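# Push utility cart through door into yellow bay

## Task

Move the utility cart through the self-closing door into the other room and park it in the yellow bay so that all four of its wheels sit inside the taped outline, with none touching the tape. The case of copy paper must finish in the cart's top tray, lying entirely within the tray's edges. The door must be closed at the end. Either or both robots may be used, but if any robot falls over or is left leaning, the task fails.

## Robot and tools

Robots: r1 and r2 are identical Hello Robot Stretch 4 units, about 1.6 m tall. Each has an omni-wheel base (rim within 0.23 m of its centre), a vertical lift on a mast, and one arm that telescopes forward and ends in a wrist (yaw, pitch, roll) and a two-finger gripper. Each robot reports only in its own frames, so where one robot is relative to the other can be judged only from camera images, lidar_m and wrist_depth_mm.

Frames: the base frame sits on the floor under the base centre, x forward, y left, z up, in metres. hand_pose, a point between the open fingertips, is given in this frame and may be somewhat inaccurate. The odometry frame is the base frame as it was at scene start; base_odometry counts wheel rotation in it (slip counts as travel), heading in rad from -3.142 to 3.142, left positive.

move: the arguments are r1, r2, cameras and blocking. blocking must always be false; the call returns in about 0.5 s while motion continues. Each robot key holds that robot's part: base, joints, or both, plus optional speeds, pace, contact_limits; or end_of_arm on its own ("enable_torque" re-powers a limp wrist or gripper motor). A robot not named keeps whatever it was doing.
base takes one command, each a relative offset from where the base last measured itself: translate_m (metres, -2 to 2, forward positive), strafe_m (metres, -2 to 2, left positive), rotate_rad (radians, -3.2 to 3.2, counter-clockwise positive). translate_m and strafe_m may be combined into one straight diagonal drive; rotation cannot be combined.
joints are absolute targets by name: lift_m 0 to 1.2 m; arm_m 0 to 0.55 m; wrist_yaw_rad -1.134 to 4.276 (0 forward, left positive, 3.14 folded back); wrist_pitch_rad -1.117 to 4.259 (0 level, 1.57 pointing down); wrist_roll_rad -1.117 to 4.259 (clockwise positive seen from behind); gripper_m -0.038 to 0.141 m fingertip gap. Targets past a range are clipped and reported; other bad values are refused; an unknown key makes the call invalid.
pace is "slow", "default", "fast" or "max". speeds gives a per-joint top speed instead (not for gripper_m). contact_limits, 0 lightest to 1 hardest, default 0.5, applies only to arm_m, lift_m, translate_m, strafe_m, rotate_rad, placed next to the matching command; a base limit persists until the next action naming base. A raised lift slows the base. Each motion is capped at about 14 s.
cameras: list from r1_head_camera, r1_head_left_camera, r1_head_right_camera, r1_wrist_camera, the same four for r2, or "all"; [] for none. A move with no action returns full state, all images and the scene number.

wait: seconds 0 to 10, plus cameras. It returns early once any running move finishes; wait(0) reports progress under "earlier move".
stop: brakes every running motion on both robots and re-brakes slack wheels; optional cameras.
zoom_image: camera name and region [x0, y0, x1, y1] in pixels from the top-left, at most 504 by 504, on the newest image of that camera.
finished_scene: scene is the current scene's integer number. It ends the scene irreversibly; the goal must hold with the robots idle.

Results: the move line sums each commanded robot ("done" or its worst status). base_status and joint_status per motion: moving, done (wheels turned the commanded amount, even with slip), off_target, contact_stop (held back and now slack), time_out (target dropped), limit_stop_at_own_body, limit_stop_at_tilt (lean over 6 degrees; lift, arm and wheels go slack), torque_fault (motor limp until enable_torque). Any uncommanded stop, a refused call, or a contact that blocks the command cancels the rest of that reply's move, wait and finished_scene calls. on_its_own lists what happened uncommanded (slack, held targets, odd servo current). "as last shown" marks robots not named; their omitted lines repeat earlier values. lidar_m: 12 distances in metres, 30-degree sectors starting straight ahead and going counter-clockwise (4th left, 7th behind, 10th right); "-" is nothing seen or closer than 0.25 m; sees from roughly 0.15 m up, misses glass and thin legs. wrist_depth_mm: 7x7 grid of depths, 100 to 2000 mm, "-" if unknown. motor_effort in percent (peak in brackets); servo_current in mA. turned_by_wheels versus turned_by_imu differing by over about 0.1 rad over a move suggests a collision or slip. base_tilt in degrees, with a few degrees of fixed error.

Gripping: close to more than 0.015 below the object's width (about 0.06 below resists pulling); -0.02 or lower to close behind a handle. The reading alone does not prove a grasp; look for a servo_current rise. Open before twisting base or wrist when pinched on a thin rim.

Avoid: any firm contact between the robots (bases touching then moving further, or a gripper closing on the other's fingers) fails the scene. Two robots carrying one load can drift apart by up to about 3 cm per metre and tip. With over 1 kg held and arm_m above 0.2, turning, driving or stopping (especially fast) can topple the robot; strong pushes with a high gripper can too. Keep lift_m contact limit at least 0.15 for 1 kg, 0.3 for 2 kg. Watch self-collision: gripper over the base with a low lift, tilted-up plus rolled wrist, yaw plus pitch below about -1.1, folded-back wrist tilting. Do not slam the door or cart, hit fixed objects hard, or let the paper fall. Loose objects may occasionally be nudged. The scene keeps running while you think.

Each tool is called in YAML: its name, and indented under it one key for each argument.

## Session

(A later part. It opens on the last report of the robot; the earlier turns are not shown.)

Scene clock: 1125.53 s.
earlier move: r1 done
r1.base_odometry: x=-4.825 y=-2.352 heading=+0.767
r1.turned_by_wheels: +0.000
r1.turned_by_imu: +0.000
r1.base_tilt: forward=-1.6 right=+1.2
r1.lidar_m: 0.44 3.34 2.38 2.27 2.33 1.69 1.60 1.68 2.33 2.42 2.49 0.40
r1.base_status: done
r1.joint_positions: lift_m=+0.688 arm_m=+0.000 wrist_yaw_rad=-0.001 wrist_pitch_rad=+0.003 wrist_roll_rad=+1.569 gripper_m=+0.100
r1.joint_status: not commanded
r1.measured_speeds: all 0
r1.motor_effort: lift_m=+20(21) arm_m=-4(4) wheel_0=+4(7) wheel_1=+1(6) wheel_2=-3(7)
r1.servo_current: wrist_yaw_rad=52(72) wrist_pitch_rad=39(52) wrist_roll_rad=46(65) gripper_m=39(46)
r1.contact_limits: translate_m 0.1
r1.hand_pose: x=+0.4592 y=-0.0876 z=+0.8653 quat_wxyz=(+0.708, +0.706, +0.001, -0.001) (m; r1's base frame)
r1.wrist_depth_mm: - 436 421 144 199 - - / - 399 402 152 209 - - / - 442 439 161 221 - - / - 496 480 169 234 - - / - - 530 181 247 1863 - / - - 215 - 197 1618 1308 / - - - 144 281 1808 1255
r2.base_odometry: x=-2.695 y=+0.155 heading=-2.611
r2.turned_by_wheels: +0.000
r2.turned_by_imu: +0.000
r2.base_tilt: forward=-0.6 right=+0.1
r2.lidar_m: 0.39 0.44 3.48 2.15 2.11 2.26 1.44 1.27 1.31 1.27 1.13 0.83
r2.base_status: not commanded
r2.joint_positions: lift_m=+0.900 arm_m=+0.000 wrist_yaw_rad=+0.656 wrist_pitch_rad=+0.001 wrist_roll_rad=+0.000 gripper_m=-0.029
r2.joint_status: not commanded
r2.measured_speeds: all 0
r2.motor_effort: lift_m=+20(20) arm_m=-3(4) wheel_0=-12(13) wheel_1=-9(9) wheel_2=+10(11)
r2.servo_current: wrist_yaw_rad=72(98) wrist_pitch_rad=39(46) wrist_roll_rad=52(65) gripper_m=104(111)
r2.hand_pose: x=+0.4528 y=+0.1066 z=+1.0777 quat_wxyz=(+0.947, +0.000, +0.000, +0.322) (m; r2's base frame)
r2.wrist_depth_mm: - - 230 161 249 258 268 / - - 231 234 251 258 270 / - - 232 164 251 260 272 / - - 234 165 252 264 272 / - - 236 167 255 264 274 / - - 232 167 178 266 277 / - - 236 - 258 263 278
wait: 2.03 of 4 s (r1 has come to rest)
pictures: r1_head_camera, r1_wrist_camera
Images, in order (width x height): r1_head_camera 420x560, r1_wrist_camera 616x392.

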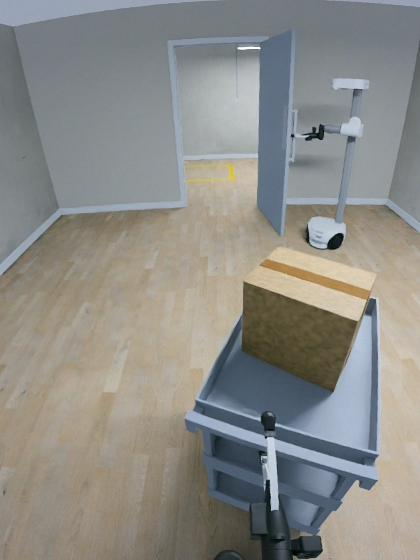

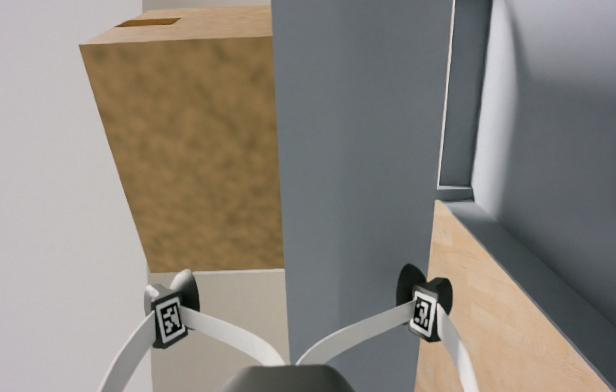

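move:
  blocking: false
  r1: {"base":{"translate_m":0.035},"contact_limits":{"translate_m":0.1},"pace":"slow"}

wait:
  seconds: 2.5

move:
  blocking: false
  r1: {"joints":{"gripper_m":-0.03}}

wait:
  seconds: 3
  cameras: ["r1_head_camera","r1_wrist_camera"]

zoom_image:
  camera: "r1_wrist_camera"
  region: [200, 192, 400, 392]

Scene clock: 1135.03 s.
move: r1 moving
r1.base_odometry: x=-4.816 y=-2.343 heading=+0.767
r1.turned_by_wheels: +0.000
r1.turned_by_imu: +0.000
r1.base_tilt: forward=-1.6 right=+1.3
r1.lidar_m: 0.41 3.33 2.41 2.28 2.35 1.71 1.61 1.71 2.35 2.42 2.50 0.40
r1.base_status: translate_m moving
r1.joint_positions: lift_m=+0.688 arm_m=+0.000 wrist_yaw_rad=-0.001 wrist_pitch_rad=+0.003 wrist_roll_rad=+1.569 gripper_m=+0.100
r1.joint_status: not commanded
r1.measured_speeds: translate_m=+0.048 strafe_m=+0.000 rotate_rad=+0.000 lift_m=+0.000 arm_m=+0.000 wrist_yaw_rad=+0.000 wrist_pitch_rad=+0.000 wrist_roll_rad=+0.000
r1.motor_effort: lift_m=+20(21) arm_m=-4(4) wheel_0=+4(8) wheel_1=+4(5) wheel_2=-6(6)
r1.servo_current: wrist_yaw_rad=26(72) wrist_pitch_rad=39(46) wrist_roll_rad=33(59) gripper_m=46(46)
r1.contact_limits: translate_m 0.1
r1.hand_pose: x=+0.4592 y=-0.0876 z=+0.8653 quat_wxyz=(+0.708, +0.706, +0.001, -0.001) (m; r1's base frame)
r1.wrist_depth_mm: - 404 389 135 190 - - / - 392 394 143 200 - - / - 427 427 150 210 - - / - 473 466 158 220 - - / - - 521 169 233 1661 - / - - 213 - 198 1576 1336 / - - - 144 263 1808 1255
r2: as last shown
r2.lidar_m: 0.40 0.45 3.50 2.12 2.12 2.22 1.44 1.29 1.31 1.24 1.11 0.86
r2.servo_current: wrist_yaw_rad=85(91) wrist_pitch_rad=46(46) wrist_roll_rad=52(59) gripper_m=98(104)
r2.wrist_depth_mm: - - 230 161 249 257 267 / - - 231 236 249 259 267 / - - 233 164 251 260 271 / - - 234 165 250 263 272 / - - 236 166 256 265 272 / - - 233 167 178 266 277 / - - 236 - 258 263 276
pictures: none

Scene clock: 1136.00 s.
earlier move: r1 done
r1.base_odometry: x=-4.800 y=-2.328 heading=+0.768
r1.turned_by_wheels: +0.000
r1.turned_by_imu: +0.000
r1.base_tilt: forward=-1.6 right=+1.3
r1.lidar_m: 0.43 3.30 2.42 2.27 2.39 1.75 1.66 1.71 2.34 2.41 2.51 0.38
r1.base_status: done
r1.joint_positions: lift_m=+0.688 arm_m=+0.000 wrist_yaw_rad=+0.000 wrist_pitch_rad=+0.003 wrist_roll_rad=+1.569 gripper_m=+0.100
r1.joint_status: not commanded
r1.measured_speeds: all 0
r1.motor_effort: lift_m=+20(21) arm_m=+4(4) wheel_0=+8(9) wheel_1=+4(6) wheel_2=-4(8)
r1.servo_current: wrist_yaw_rad=26(72) wrist_pitch_rad=46(46) wrist_roll_rad=72(72) gripper_m=46(46)
r1.contact_limits: translate_m 0.1
r1.hand_pose: x=+0.4592 y=-0.0875 z=+0.8653 quat_wxyz=(+0.708, +0.707, +0.001, -0.001) (m; r1's base frame)
r1.wrist_depth_mm: - 362 368 120 178 178 - / - 382 387 127 188 - - / - 424 427 410 200 - - / - 477 473 149 216 - - / - - 525 158 228 1708 - / - - 214 - 211 1576 1336 / - - - 141 264 1618 1281
r2.base_odometry: x=-2.695 y=+0.155 heading=-2.611
r2.turned_by_wheels: +0.000
r2.turned_by_imu: +0.000
r2.base_tilt: forward=-0.6 right=+0.1
r2.lidar_m: 0.40 0.42 3.47 2.11 2.11 2.24 1.44 1.29 1.32 1.26 1.12 0.88
r2.base_status: not commanded
r2.joint_positions: lift_m=+0.900 arm_m=+0.000 wrist_yaw_rad=+0.656 wrist_pitch_rad=+0.001 wrist_roll_rad=+0.000 gripper_m=-0.029
r2.joint_status: not commanded
r2.measured_speeds: all 0
r2.motor_effort: lift_m=+20(20) arm_m=-3(4) wheel_0=-12(13) wheel_1=-8(9) wheel_2=+10(11)
r2.servo_current: wrist_yaw_rad=78(98) wrist_pitch_rad=39(46) wrist_roll_rad=52(59) gripper_m=104(111)
r2.hand_pose: x=+0.4528 y=+0.1066 z=+1.0777 quat_wxyz=(+0.947, +0.000, +0.000, +0.322) (m; r2's base frame)
r2.wrist_depth_mm: - - 229 162 249 257 268 / - - 231 234 250 259 268 / - - 232 164 250 260 271 / - - 233 165 251 263 272 / - - 235 166 254 264 274 / - - 231 167 178 267 274 / - - 236 - 258 263 278
wait: 0.97 of 2.5 s (r1 has come to rest)
pictures: none

Scene clock: 1136.50 s.
move: r1 moving
r1.base_odometry: x=-4.800 y=-2.328 heading=+0.768
r1.turned_by_wheels: +0.000
r1.turned_by_imu: +0.000
r1.base_tilt: forward=-1.6 right=+1.3
r1.lidar_m: 0.43 3.31 2.44 2.26 2.39 1.73 1.66 1.74 2.37 2.42 2.52 0.36
r1.base_status: not commanded
r1.joint_positions: lift_m=+0.688 arm_m=+0.000 wrist_yaw_rad=+0.000 wrist_pitch_rad=+0.004 wrist_roll_rad=+1.569 gripper_m=+0.084
r1.joint_status: gripper_m moving
r1.measured_speeds: translate_m=+0.000 strafe_m=+0.000 rotate_rad=+0.000 lift_m=+0.000 arm_m=+0.000 wrist_yaw_rad=+0.000 wrist_pitch_rad=+0.018 wrist_roll_rad=+0.000
r1.motor_effort: lift_m=+20(21) arm_m=+4(4) wheel_0=+8(8) wheel_1=+5(5) wheel_2=-4(4)
r1.servo_current: wrist_yaw_rad=46(52) wrist_pitch_rad=46(52) wrist_roll_rad=39(72) gripper_m=104(104)
r1.contact_limits: translate_m 0.1
r1.hand_pose: x=+0.4592 y=-0.0875 z=+0.8648 quat_wxyz=(+0.708, +0.707, +0.001, -0.002) (m; r1's base frame)
r1.wrist_depth_mm: - 362 362 120 178 178 - / - 379 384 128 189 - - / - 421 424 - 200 - - / - 473 466 148 214 - - / - - 530 159 228 1808 - / - - 211 175 212 1576 1281 / - - - 139 265 1808 1255
r2: as last shown
r2.base_tilt: forward=-0.7 right=+0.1
r2.lidar_m: 0.41 0.44 3.45 2.13 2.11 2.26 1.42 1.30 1.30 1.26 1.13 0.85
r2.motor_effort: lift_m=+20(20) arm_m=-3(4) wheel_0=-12(13) wheel_1=-9(9) wheel_2=+10(11)
r2.servo_current: wrist_yaw_rad=85(91) wrist_pitch_rad=46(46) wrist_roll_rad=39(65) gripper_m=98(104)
r2.wrist_depth_mm: - - 229 162 249 258 268 / - - 231 235 250 259 270 / - - 232 164 251 260 271 / - - 234 165 251 264 272 / - - 234 166 253 264 274 / - - 232 167 178 266 274 / - - 236 - 257 264 277
pictures: none

Scene clock: 1138.00 s.
earlier move: r1 done
r1.base_odometry: x=-4.800 y=-2.328 heading=+0.767
r1.turned_by_wheels: +0.000
r1.turned_by_imu: -0.001
r1.base_tilt: forward=-1.6 right=+1.2
r1.lidar_m: 0.43 3.30 2.43 2.27 2.38 1.73 1.64 1.72 2.37 2.43 2.49 0.38
r1.base_status: not commanded
r1.joint_positions: lift_m=+0.688 arm_m=+0.000 wrist_yaw_rad=+0.000 wrist_pitch_rad=+0.008 wrist_roll_rad=+1.569 gripper_m=-0.029
r1.joint_status: all done
r1.measured_speeds: all 0
r1.motor_effort: lift_m=+20(21) arm_m=-3(4) wheel_0=+1(8) wheel_1=+2(5) wheel_2=-1(4)
r1.servo_current: wrist_yaw_rad=52(72) wrist_pitch_rad=46(59) wrist_roll_rad=59(72) gripper_m=85(195)
r1.contact_limits: translate_m 0.1
r1.hand_pose: x=+0.4593 y=-0.0875 z=+0.8638 quat_wxyz=(+0.708, +0.707, +0.003, -0.003) (m; r1's base frame)
r1.wrist_depth_mm: - 359 364 118 176 175 - / - 379 382 124 185 - - / - 418 415 136 196 - - / - 466 459 144 206 - - / - - 517 152 222 1808 - / - - 206 163 181 1576 - / - - - 136 252 144 1205
r2.base_odometry: x=-2.695 y=+0.155 heading=-2.611
r2.turned_by_wheels: +0.000
r2.turned_by_imu: +0.000
r2.base_tilt: forward=-0.6 right=+0.1
r2.lidar_m: 0.41 0.45 3.48 2.13 2.10 2.23 1.45 1.29 1.31 1.27 1.15 0.89
r2.base_status: not commanded
r2.joint_positions: lift_m=+0.900 arm_m=+0.000 wrist_yaw_rad=+0.656 wrist_pitch_rad=+0.001 wrist_roll_rad=+0.000 gripper_m=-0.029
r2.joint_status: not commanded
r2.measured_speeds: all 0
r2.motor_effort: lift_m=+20(20) arm_m=-3(4) wheel_0=-12(13) wheel_1=-9(9) wheel_2=+11(11)
r2.servo_current: wrist_yaw_rad=78(91) wrist_pitch_rad=33(46) wrist_roll_rad=46(65) gripper_m=104(111)
r2.hand_pose: x=+0.4528 y=+0.1066 z=+1.0777 quat_wxyz=(+0.947, +0.000, +0.000, +0.322) (m; r2's base frame)
r2.wrist_depth_mm: - - 230 162 249 258 268 / - - 231 235 250 259 268 / - - 232 164 251 262 271 / - - 234 165 251 263 273 / - - 235 167 255 264 274 / - - 232 167 178 267 276 / - - 236 - 258 262 277
wait: 1.50 of 3 s (r1 has come to rest)
pictures: r1_head_camera, r1_wrist_camera
Images, in order (width x height): r1_head_camera 420x560, r1_wrist_camera 616x392.

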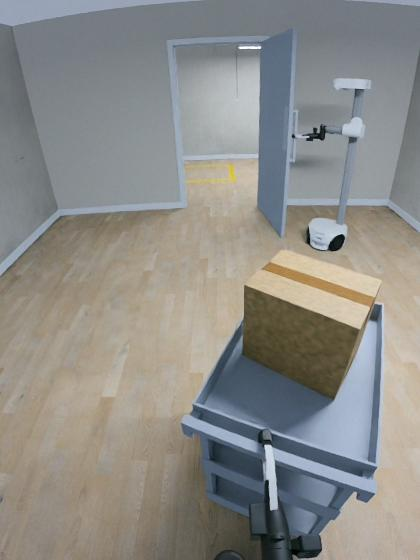

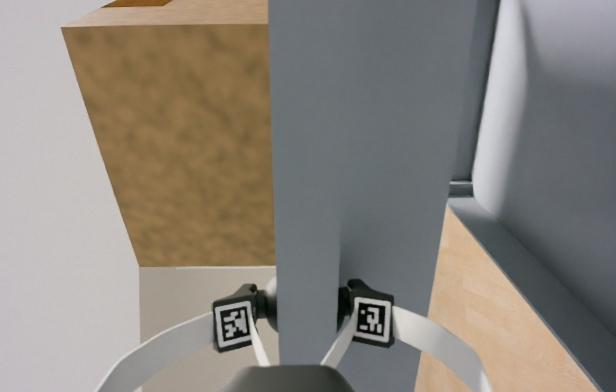

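Scaled by 2.520.

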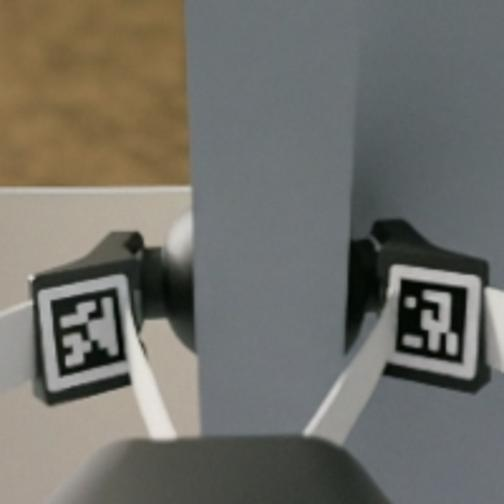

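move:
  blocking: false
  r1: {"base":{"translate_m":-0.5},"pace":"slow"}

wait:
  seconds: 3
  cameras: ["r1_wrist_camera"]

wait:
  seconds: 5
  cameras: ["r1_head_camera"]

Scene clock: 1146.93 s.
move: r1 moving
r1.base_odometry: x=-4.808 y=-2.336 heading=+0.767
r1.turned_by_wheels: -0.001
r1.turned_by_imu: -0.001
r1.base_tilt: forward=-1.5 right=+1.3
r1.lidar_m: 0.43 3.32 2.41 2.25 2.36 1.72 1.64 1.71 2.35 2.42 2.49 0.39
r1.base_status: translate_m moving
r1.joint_positions: lift_m=+0.688 arm_m=+0.000 wrist_yaw_rad=+0.000 wrist_pitch_rad=+0.008 wrist_roll_rad=+1.569 gripper_m=-0.029
r1.joint_status: not commanded
r1.measured_speeds: translate_m=-0.047 strafe_m=-0.001 rotate_rad=+0.003 lift_m=+0.000 arm_m=+0.000 wrist_yaw_rad=+0.000 wrist_pitch_rad=+0.001 wrist_roll_rad=+0.000
r1.motor_effort: lift_m=+21(21) arm_m=-3(4) wheel_0=-8(9) wheel_1=-8(8) wheel_2=+11(11)
r1.servo_current: wrist_yaw_rad=72(72) wrist_pitch_rad=52(52) wrist_roll_rad=52(59) gripper_m=85(85)
r1.hand_pose: x=+0.4593 y=-0.0875 z=+0.8636 quat_wxyz=(+0.708, +0.707, +0.003, -0.003) (m; r1's base frame)
r1.wrist_depth_mm: - 362 368 125 181 182 - / - 384 387 132 191 - - / - 415 424 - 201 - - / - 469 466 148 215 - - / - - 512 159 226 1708 - / - - - 189 182 1661 - / - - 178 156 258 144 1229
r2: as last shown
r2.lidar_m: 0.40 0.43 3.48 2.10 2.11 2.25 1.42 1.29 1.32 1.27 1.15 0.86
r2.motor_effort: lift_m=+20(20) arm_m=-3(3) wheel_0=-12(13) wheel_1=-9(9) wheel_2=+10(11)
r2.servo_current: wrist_yaw_rad=78(91) wrist_pitch_rad=39(46) wrist_roll_rad=52(52) gripper_m=104(104)
r2.wrist_depth_mm: - - 230 162 249 259 268 / - - 231 234 250 260 270 / - - 232 164 252 262 271 / - - 234 165 253 263 272 / - - 236 167 253 264 274 / - - 232 167 178 266 276 / - - 236 - 258 262 277
pictures: none

Scene clock: 1149.93 s.
earlier move: r1 moving
r1.base_odometry: x=-5.016 y=-2.536 heading=+0.766
r1.turned_by_wheels: +0.000
r1.turned_by_imu: -0.002
r1.base_tilt: forward=-1.6 right=+1.3
r1.lidar_m: 0.42 3.34 2.38 2.26 1.97 1.44 1.34 1.41 1.95 2.42 0.45 0.40
r1.base_status: translate_m moving
r1.joint_positions: lift_m=+0.688 arm_m=+0.000 wrist_yaw_rad=-0.003 wrist_pitch_rad=+0.008 wrist_roll_rad=+1.569 gripper_m=-0.029
r1.joint_status: not commanded
r1.measured_speeds: translate_m=-0.102 strafe_m=+0.000 rotate_rad=-0.002 lift_m=+0.000 arm_m=+0.000 wrist_yaw_rad=+0.000 wrist_pitch_rad=+0.000 wrist_roll_rad=+0.000
r1.motor_effort: lift_m=+20(21) arm_m=-4(4) wheel_0=-9(14) wheel_1=-4(8) wheel_2=+3(11)
r1.servo_current: wrist_yaw_rad=46(72) wrist_pitch_rad=52(65) wrist_roll_rad=33(72) gripper_m=72(85)
r1.hand_pose: x=+0.4590 y=-0.0882 z=+0.8636 quat_wxyz=(+0.708, +0.707, +0.002, -0.004) (m; r1's base frame)
r1.wrist_depth_mm: - - - - 194 - - / - 389 392 - 202 - - / - 415 421 149 211 - - / - 455 459 157 219 - - / - 504 492 164 228 - - / - - 202 189 181 1708 - / - - 178 158 249 143 -
r2.base_odometry: x=-2.695 y=+0.155 heading=-2.611
r2.turned_by_wheels: +0.000
r2.turned_by_imu: +0.000
r2.base_tilt: forward=-0.6 right=+0.1
r2.lidar_m: 0.41 0.41 3.48 2.43 2.39 2.26 1.44 1.27 1.31 1.27 1.12 0.87
r2.base_status: not commanded
r2.joint_positions: lift_m=+0.900 arm_m=+0.000 wrist_yaw_rad=+0.656 wrist_pitch_rad=+0.001 wrist_roll_rad=+0.000 gripper_m=-0.029
r2.joint_status: not commanded
r2.measured_speeds: all 0
r2.motor_effort: lift_m=+20(20) arm_m=-4(4) wheel_0=-12(13) wheel_1=-9(9) wheel_2=+10(11)
r2.servo_current: wrist_yaw_rad=91(91) wrist_pitch_rad=39(52) wrist_roll_rad=52(59) gripper_m=91(111)
r2.hand_pose: x=+0.4528 y=+0.1066 z=+1.0777 quat_wxyz=(+0.947, +0.000, +0.000, +0.322) (m; r2's base frame)
r2.wrist_depth_mm: - - 231 161 249 258 268 / - - 230 235 250 259 268 / - - 231 164 251 260 272 / - - 234 165 251 263 272 / - - 235 166 254 264 273 / - - 232 167 178 265 276 / - - 236 - 258 263 278
wait: 3.00 s; no rest
pictures: r1_wrist_camera
Images, in order (width x height): r1_wrist_camera 616x392.

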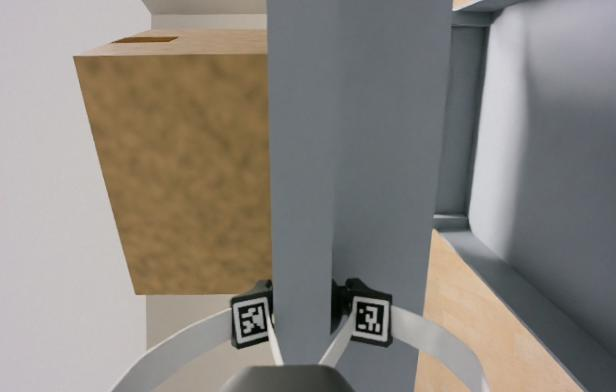

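Scene clock: 1152.73 s.
earlier move: r1 done
r1.base_odometry: x=-5.160 y=-2.674 heading=+0.766
r1.turned_by_wheels: +0.000
r1.turned_by_imu: -0.001
r1.base_tilt: forward=-1.6 right=+1.3
r1.lidar_m: 0.42 3.35 2.38 2.28 1.69 1.23 1.14 1.19 1.67 2.43 0.45 0.39
r1.base_status: done
r1.joint_positions: lift_m=+0.688 arm_m=+0.000 wrist_yaw_rad=-0.003 wrist_pitch_rad=+0.008 wrist_roll_rad=+1.569 gripper_m=-0.029
r1.joint_status: not commanded
r1.measured_speeds: all 0
r1.motor_effort: lift_m=+20(21) arm_m=-4(4) wheel_0=-9(14) wheel_1=-4(8) wheel_2=+1(11)
r1.servo_current: wrist_yaw_rad=52(72) wrist_pitch_rad=52(65) wrist_roll_rad=33(72) gripper_m=65(85)
r1.hand_pose: x=+0.4590 y=-0.0883 z=+0.8636 quat_wxyz=(+0.708, +0.707, +0.002, -0.004) (m; r1's base frame)
r1.wrist_depth_mm: - - - - 195 - - / - 387 389 143 204 - - / - 415 418 150 211 - - / - 455 449 157 220 - - / - 496 488 165 229 - - / - - 202 189 181 1618 - / - - 178 140 249 142 -
r2.base_odometry: x=-2.695 y=+0.155 heading=-2.611
r2.turned_by_wheels: +0.000
r2.turned_by_imu: +0.000
r2.base_tilt: forward=-0.6 right=+0.1
r2.lidar_m: 0.41 0.43 3.46 4.27 2.57 2.23 1.44 1.26 1.33 1.26 1.11 0.86
r2.base_status: not commanded
r2.joint_positions: lift_m=+0.900 arm_m=+0.000 wrist_yaw_rad=+0.656 wrist_pitch_rad=+0.001 wrist_roll_rad=+0.000 gripper_m=-0.029
r2.joint_status: not commanded
r2.measured_speeds: all 0
r2.motor_effort: lift_m=+20(20) arm_m=-3(4) wheel_0=-12(13) wheel_1=-8(9) wheel_2=+10(11)
r2.servo_current: wrist_yaw_rad=91(98) wrist_pitch_rad=39(52) wrist_roll_rad=46(59) gripper_m=104(111)
r2.hand_pose: x=+0.4528 y=+0.1066 z=+1.0777 quat_wxyz=(+0.947, +0.000, +0.000, +0.322) (m; r2's base frame)
r2.wrist_depth_mm: - - 230 161 250 258 270 / - - 231 235 250 259 268 / - - 233 165 252 260 271 / - - 234 165 252 263 272 / - - 236 166 254 264 274 / - - 233 167 178 265 276 / - - 236 - 257 263 277
wait: 2.80 of 5 s (r1 has come to rest)
pictures: r1_head_camera
Images, in order (width x height): r1_head_camera 420x560.

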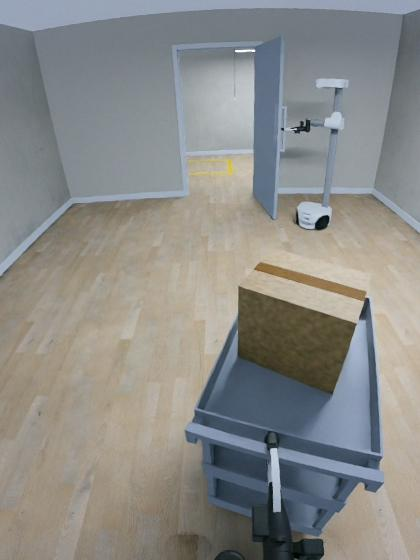

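move:
  blocking: false
  r1: {"base":{"translate_m":0.25,"strafe_m":-0.14},"pace":"slow"}

wait:
  seconds: 6
  cameras: ["r1_head_camera"]

Scene clock: 1184.13 s.
move: r1 moving
r1.base_odometry: x=-5.146 y=-2.671 heading=+0.767
r1.turned_by_wheels: +0.000
r1.turned_by_imu: +0.000
r1.base_tilt: forward=-1.6 right=+1.3
r1.lidar_m: 0.42 3.35 2.40 2.29 1.68 1.24 1.17 1.22 1.70 2.41 2.52 0.39
r1.base_status: translate_m moving; strafe_m moving
r1.joint_positions: lift_m=+0.688 arm_m=+0.000 wrist_yaw_rad=-0.003 wrist_pitch_rad=+0.008 wrist_roll_rad=+1.569 gripper_m=-0.029
r1.joint_status: not commanded
r1.measured_speeds: translate_m=+0.050 strafe_m=-0.027 rotate_rad=+0.006 lift_m=+0.000 arm_m=+0.000 wrist_yaw_rad=+0.000 wrist_pitch_rad=+0.000 wrist_roll_rad=+0.000
r1.motor_effort: lift_m=+20(21) arm_m=+3(4) wheel_0=+9(9) wheel_1=+2(4) wheel_2=-11(11)
r1.servo_current: wrist_yaw_rad=52(59) wrist_pitch_rad=52(59) wrist_roll_rad=46(59) gripper_m=59(72)
r1.hand_pose: x=+0.4590 y=-0.0883 z=+0.8636 quat_wxyz=(+0.708, +0.707, +0.002, -0.004) (m; r1's base frame)
r1.wrist_depth_mm: - - - - 189 - - / - 384 382 - 197 - - / - 410 413 - 204 - - / - 439 445 - 213 - - / - 492 484 156 222 - - / - - 512 - 182 1708 - / - - 177 127 241 1397 1255
r2: as last shown
r2.base_tilt: forward=-0.6 right=+0.0
r2.lidar_m: 0.40 0.43 3.48 4.23 2.55 2.26 1.43 1.30 1.34 1.24 1.14 0.86
r2.motor_effort: lift_m=+20(20) arm_m=-4(4) wheel_0=-13(13) wheel_1=-9(9) wheel_2=+11(11)
r2.servo_current: wrist_yaw_rad=91(91) wrist_pitch_rad=39(46) wrist_roll_rad=39(52) gripper_m=111(111)
r2.wrist_depth_mm: - - 231 162 248 258 268 / - - 231 234 249 259 268 / - - 232 164 250 260 270 / - - 234 164 250 262 272 / - - 235 167 255 264 274 / - - 234 167 178 267 277 / - - 235 - 258 263 278
pictures: none

Scene clock: 1187.67 s.
earlier move: r1 done
r1.base_odometry: x=-4.883 y=-2.602 heading=+0.766
r1.turned_by_wheels: +0.000
r1.turned_by_imu: -0.001
r1.base_tilt: forward=-1.6 right=+1.3
r1.lidar_m: 0.37 3.54 2.52 2.40 2.05 1.46 1.41 1.47 2.03 2.28 2.37 0.38
r1.base_status: done
r1.joint_positions: lift_m=+0.688 arm_m=+0.000 wrist_yaw_rad=-0.002 wrist_pitch_rad=+0.008 wrist_roll_rad=+1.569 gripper_m=-0.029
r1.joint_status: not commanded
r1.measured_speeds: all 0
r1.motor_effort: lift_m=+20(21) arm_m=+4(4) wheel_0=+3(13) wheel_1=+4(7) wheel_2=-6(11)
r1.servo_current: wrist_yaw_rad=65(65) wrist_pitch_rad=59(65) wrist_roll_rad=52(72) gripper_m=52(72)
r1.hand_pose: x=+0.4590 y=-0.0881 z=+0.8636 quat_wxyz=(+0.708, +0.707, +0.002, -0.004) (m; r1's base frame)
r1.wrist_depth_mm: - - - - 208 1618 - / - 410 404 153 213 - - / - 415 418 157 217 - - / - 439 442 160 222 - - / - 466 466 222 225 - - / - 504 208 187 181 1618 - / - - 176 127 236 138 -
r2.base_odometry: x=-2.695 y=+0.155 heading=-2.611
r2.turned_by_wheels: +0.000
r2.turned_by_imu: +0.000
r2.base_tilt: forward=-0.6 right=+0.1
r2.lidar_m: 0.39 0.43 3.49 4.24 2.30 2.24 1.43 1.29 1.32 1.28 1.14 0.87
r2.base_status: not commanded
r2.joint_positions: lift_m=+0.900 arm_m=+0.000 wrist_yaw_rad=+0.656 wrist_pitch_rad=+0.001 wrist_roll_rad=+0.000 gripper_m=-0.029
r2.joint_status: not commanded
r2.measured_speeds: all 0
r2.motor_effort: lift_m=+20(21) arm_m=-3(4) wheel_0=-12(13) wheel_1=-9(9) wheel_2=+10(11)
r2.servo_current: wrist_yaw_rad=72(91) wrist_pitch_rad=39(46) wrist_roll_rad=39(65) gripper_m=104(111)
r2.hand_pose: x=+0.4528 y=+0.1066 z=+1.0777 quat_wxyz=(+0.947, +0.000, +0.000, +0.322) (m; r2's base frame)
r2.wrist_depth_mm: - - 229 161 249 258 268 / - - 231 235 250 259 268 / - - 233 164 251 260 271 / - - 233 165 252 263 272 / - - 235 166 255 264 274 / - - 232 167 178 267 277 / - - 236 - 258 263 278
wait: 3.53 of 6 s (r1 has come to rest)
pictures: r1_head_camera
Images, in order (width x height): r1_head_camera 420x560.

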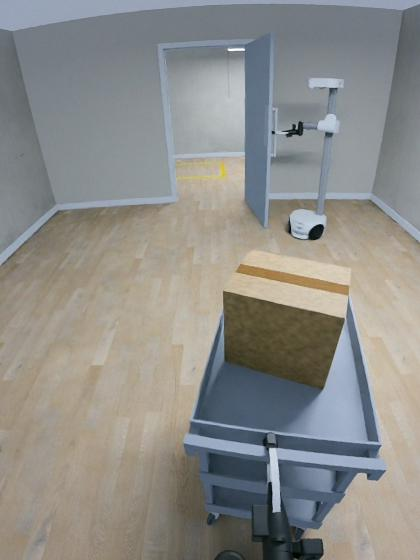

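move:
  blocking: false
  r1: {"base":{"translate_m":0.3,"strafe_m":-0.14},"pace":"slow"}

wait:
  seconds: 6
  cameras: ["r1_head_camera"]

Scene clock: 1199.47 s.
move: r1 moving
r1.base_odometry: x=-4.870 y=-2.597 heading=+0.766
r1.turned_by_wheels: +0.000
r1.turned_by_imu: +0.000
r1.base_tilt: forward=-1.6 right=+1.3
r1.lidar_m: 0.41 3.53 2.52 2.41 2.07 1.51 1.42 1.47 2.07 2.27 2.35 0.41
r1.base_status: translate_m moving; strafe_m moving
r1.joint_positions: lift_m=+0.688 arm_m=+0.000 wrist_yaw_rad=-0.003 wrist_pitch_rad=+0.008 wrist_roll_rad=+1.569 gripper_m=-0.029
r1.joint_status: not commanded
r1.measured_speeds: translate_m=+0.048 strafe_m=-0.022 rotate_rad=-0.001 lift_m=+0.000 arm_m=+0.000 wrist_yaw_rad=+0.000 wrist_pitch_rad=+0.000 wrist_roll_rad=+0.000
r1.motor_effort: lift_m=+20(20) arm_m=+4(4) wheel_0=+6(7) wheel_1=+4(7) wheel_2=-11(13)
r1.servo_current: wrist_yaw_rad=52(65) wrist_pitch_rad=59(59) wrist_roll_rad=52(59) gripper_m=52(59)
r1.hand_pose: x=+0.4590 y=-0.0882 z=+0.8636 quat_wxyz=(+0.708, +0.707, +0.002, -0.004) (m; r1's base frame)
r1.wrist_depth_mm: - - - - 208 - - / - 402 404 152 212 - - / - 413 418 155 216 - - / - 439 439 160 220 - - / - 466 462 163 225 - - / - 504 208 - 181 1576 - / - - 176 128 235 138 -
r2: as last shown
r2.lidar_m: 0.42 0.43 3.50 4.23 2.27 2.26 1.44 1.29 1.32 1.23 1.13 0.86
r2.motor_effort: lift_m=+20(20) arm_m=-3(4) wheel_0=-13(13) wheel_1=-9(9) wheel_2=+10(11)
r2.servo_current: wrist_yaw_rad=85(98) wrist_pitch_rad=39(39) wrist_roll_rad=46(59) gripper_m=104(104)
r2.wrist_depth_mm: - - 229 162 249 259 268 / - - 231 236 250 259 268 / - - 232 164 251 259 271 / - - 234 165 251 263 272 / - - 236 167 254 263 276 / - - 233 167 178 267 277 / - - 236 - 258 263 278
pictures: none

Scene clock: 1203.47 s.
earlier move: r1 done
r1.base_odometry: x=-4.570 y=-2.495 heading=+0.766
r1.turned_by_wheels: +0.000
r1.turned_by_imu: -0.003
r1.base_tilt: forward=-1.6 right=+1.3
r1.lidar_m: 0.40 3.79 2.70 2.54 2.48 1.77 1.70 1.77 2.26 2.12 0.50 0.38
r1.base_status: done
r1.joint_positions: lift_m=+0.688 arm_m=+0.000 wrist_yaw_rad=-0.003 wrist_pitch_rad=+0.008 wrist_roll_rad=+1.569 gripper_m=-0.029
r1.joint_status: not commanded
r1.measured_speeds: all 0
r1.motor_effort: lift_m=+20(21) arm_m=+4(4) wheel_0=+2(9) wheel_1=+3(7) wheel_2=-5(13)
r1.servo_current: wrist_yaw_rad=59(72) wrist_pitch_rad=59(65) wrist_roll_rad=46(72) gripper_m=59(65)
r1.hand_pose: x=+0.4590 y=-0.0883 z=+0.8636 quat_wxyz=(+0.708, +0.707, +0.002, -0.004) (m; r1's base frame)
r1.wrist_depth_mm: - - - - 196 - - / - 387 392 - 203 - - / - 410 415 148 209 - - / - 442 442 - 216 - - / - 477 477 158 224 - - / - - 206 187 181 1708 - / - - 177 146 240 138 -
r2.base_odometry: x=-2.695 y=+0.155 heading=-2.611
r2.turned_by_wheels: +0.000
r2.turned_by_imu: +0.001
r2.base_tilt: forward=-0.6 right=+0.1
r2.lidar_m: 0.38 0.42 3.47 4.26 1.98 2.26 1.44 1.29 1.33 1.28 1.13 0.85
r2.base_status: not commanded
r2.joint_positions: lift_m=+0.900 arm_m=+0.000 wrist_yaw_rad=+0.656 wrist_pitch_rad=+0.001 wrist_roll_rad=+0.000 gripper_m=-0.029
r2.joint_status: not commanded
r2.measured_speeds: all 0
r2.motor_effort: lift_m=+20(20) arm_m=-3(4) wheel_0=-12(13) wheel_1=-8(9) wheel_2=+11(11)
r2.servo_current: wrist_yaw_rad=72(98) wrist_pitch_rad=46(46) wrist_roll_rad=46(59) gripper_m=98(111)
r2.hand_pose: x=+0.4528 y=+0.1066 z=+1.0777 quat_wxyz=(+0.947, +0.000, +0.000, +0.322) (m; r2's base frame)
r2.wrist_depth_mm: - - 229 161 249 259 268 / - - 231 234 250 259 270 / - - 232 164 251 262 271 / - - 234 165 251 263 273 / - - 236 166 255 265 274 / - - 233 167 178 265 277 / - - 236 - 257 262 278
wait: 4.00 of 6 s (r1 has come to rest)
pictures: r1_head_camera
Images, in order (width x height): r1_head_camera 420x560.

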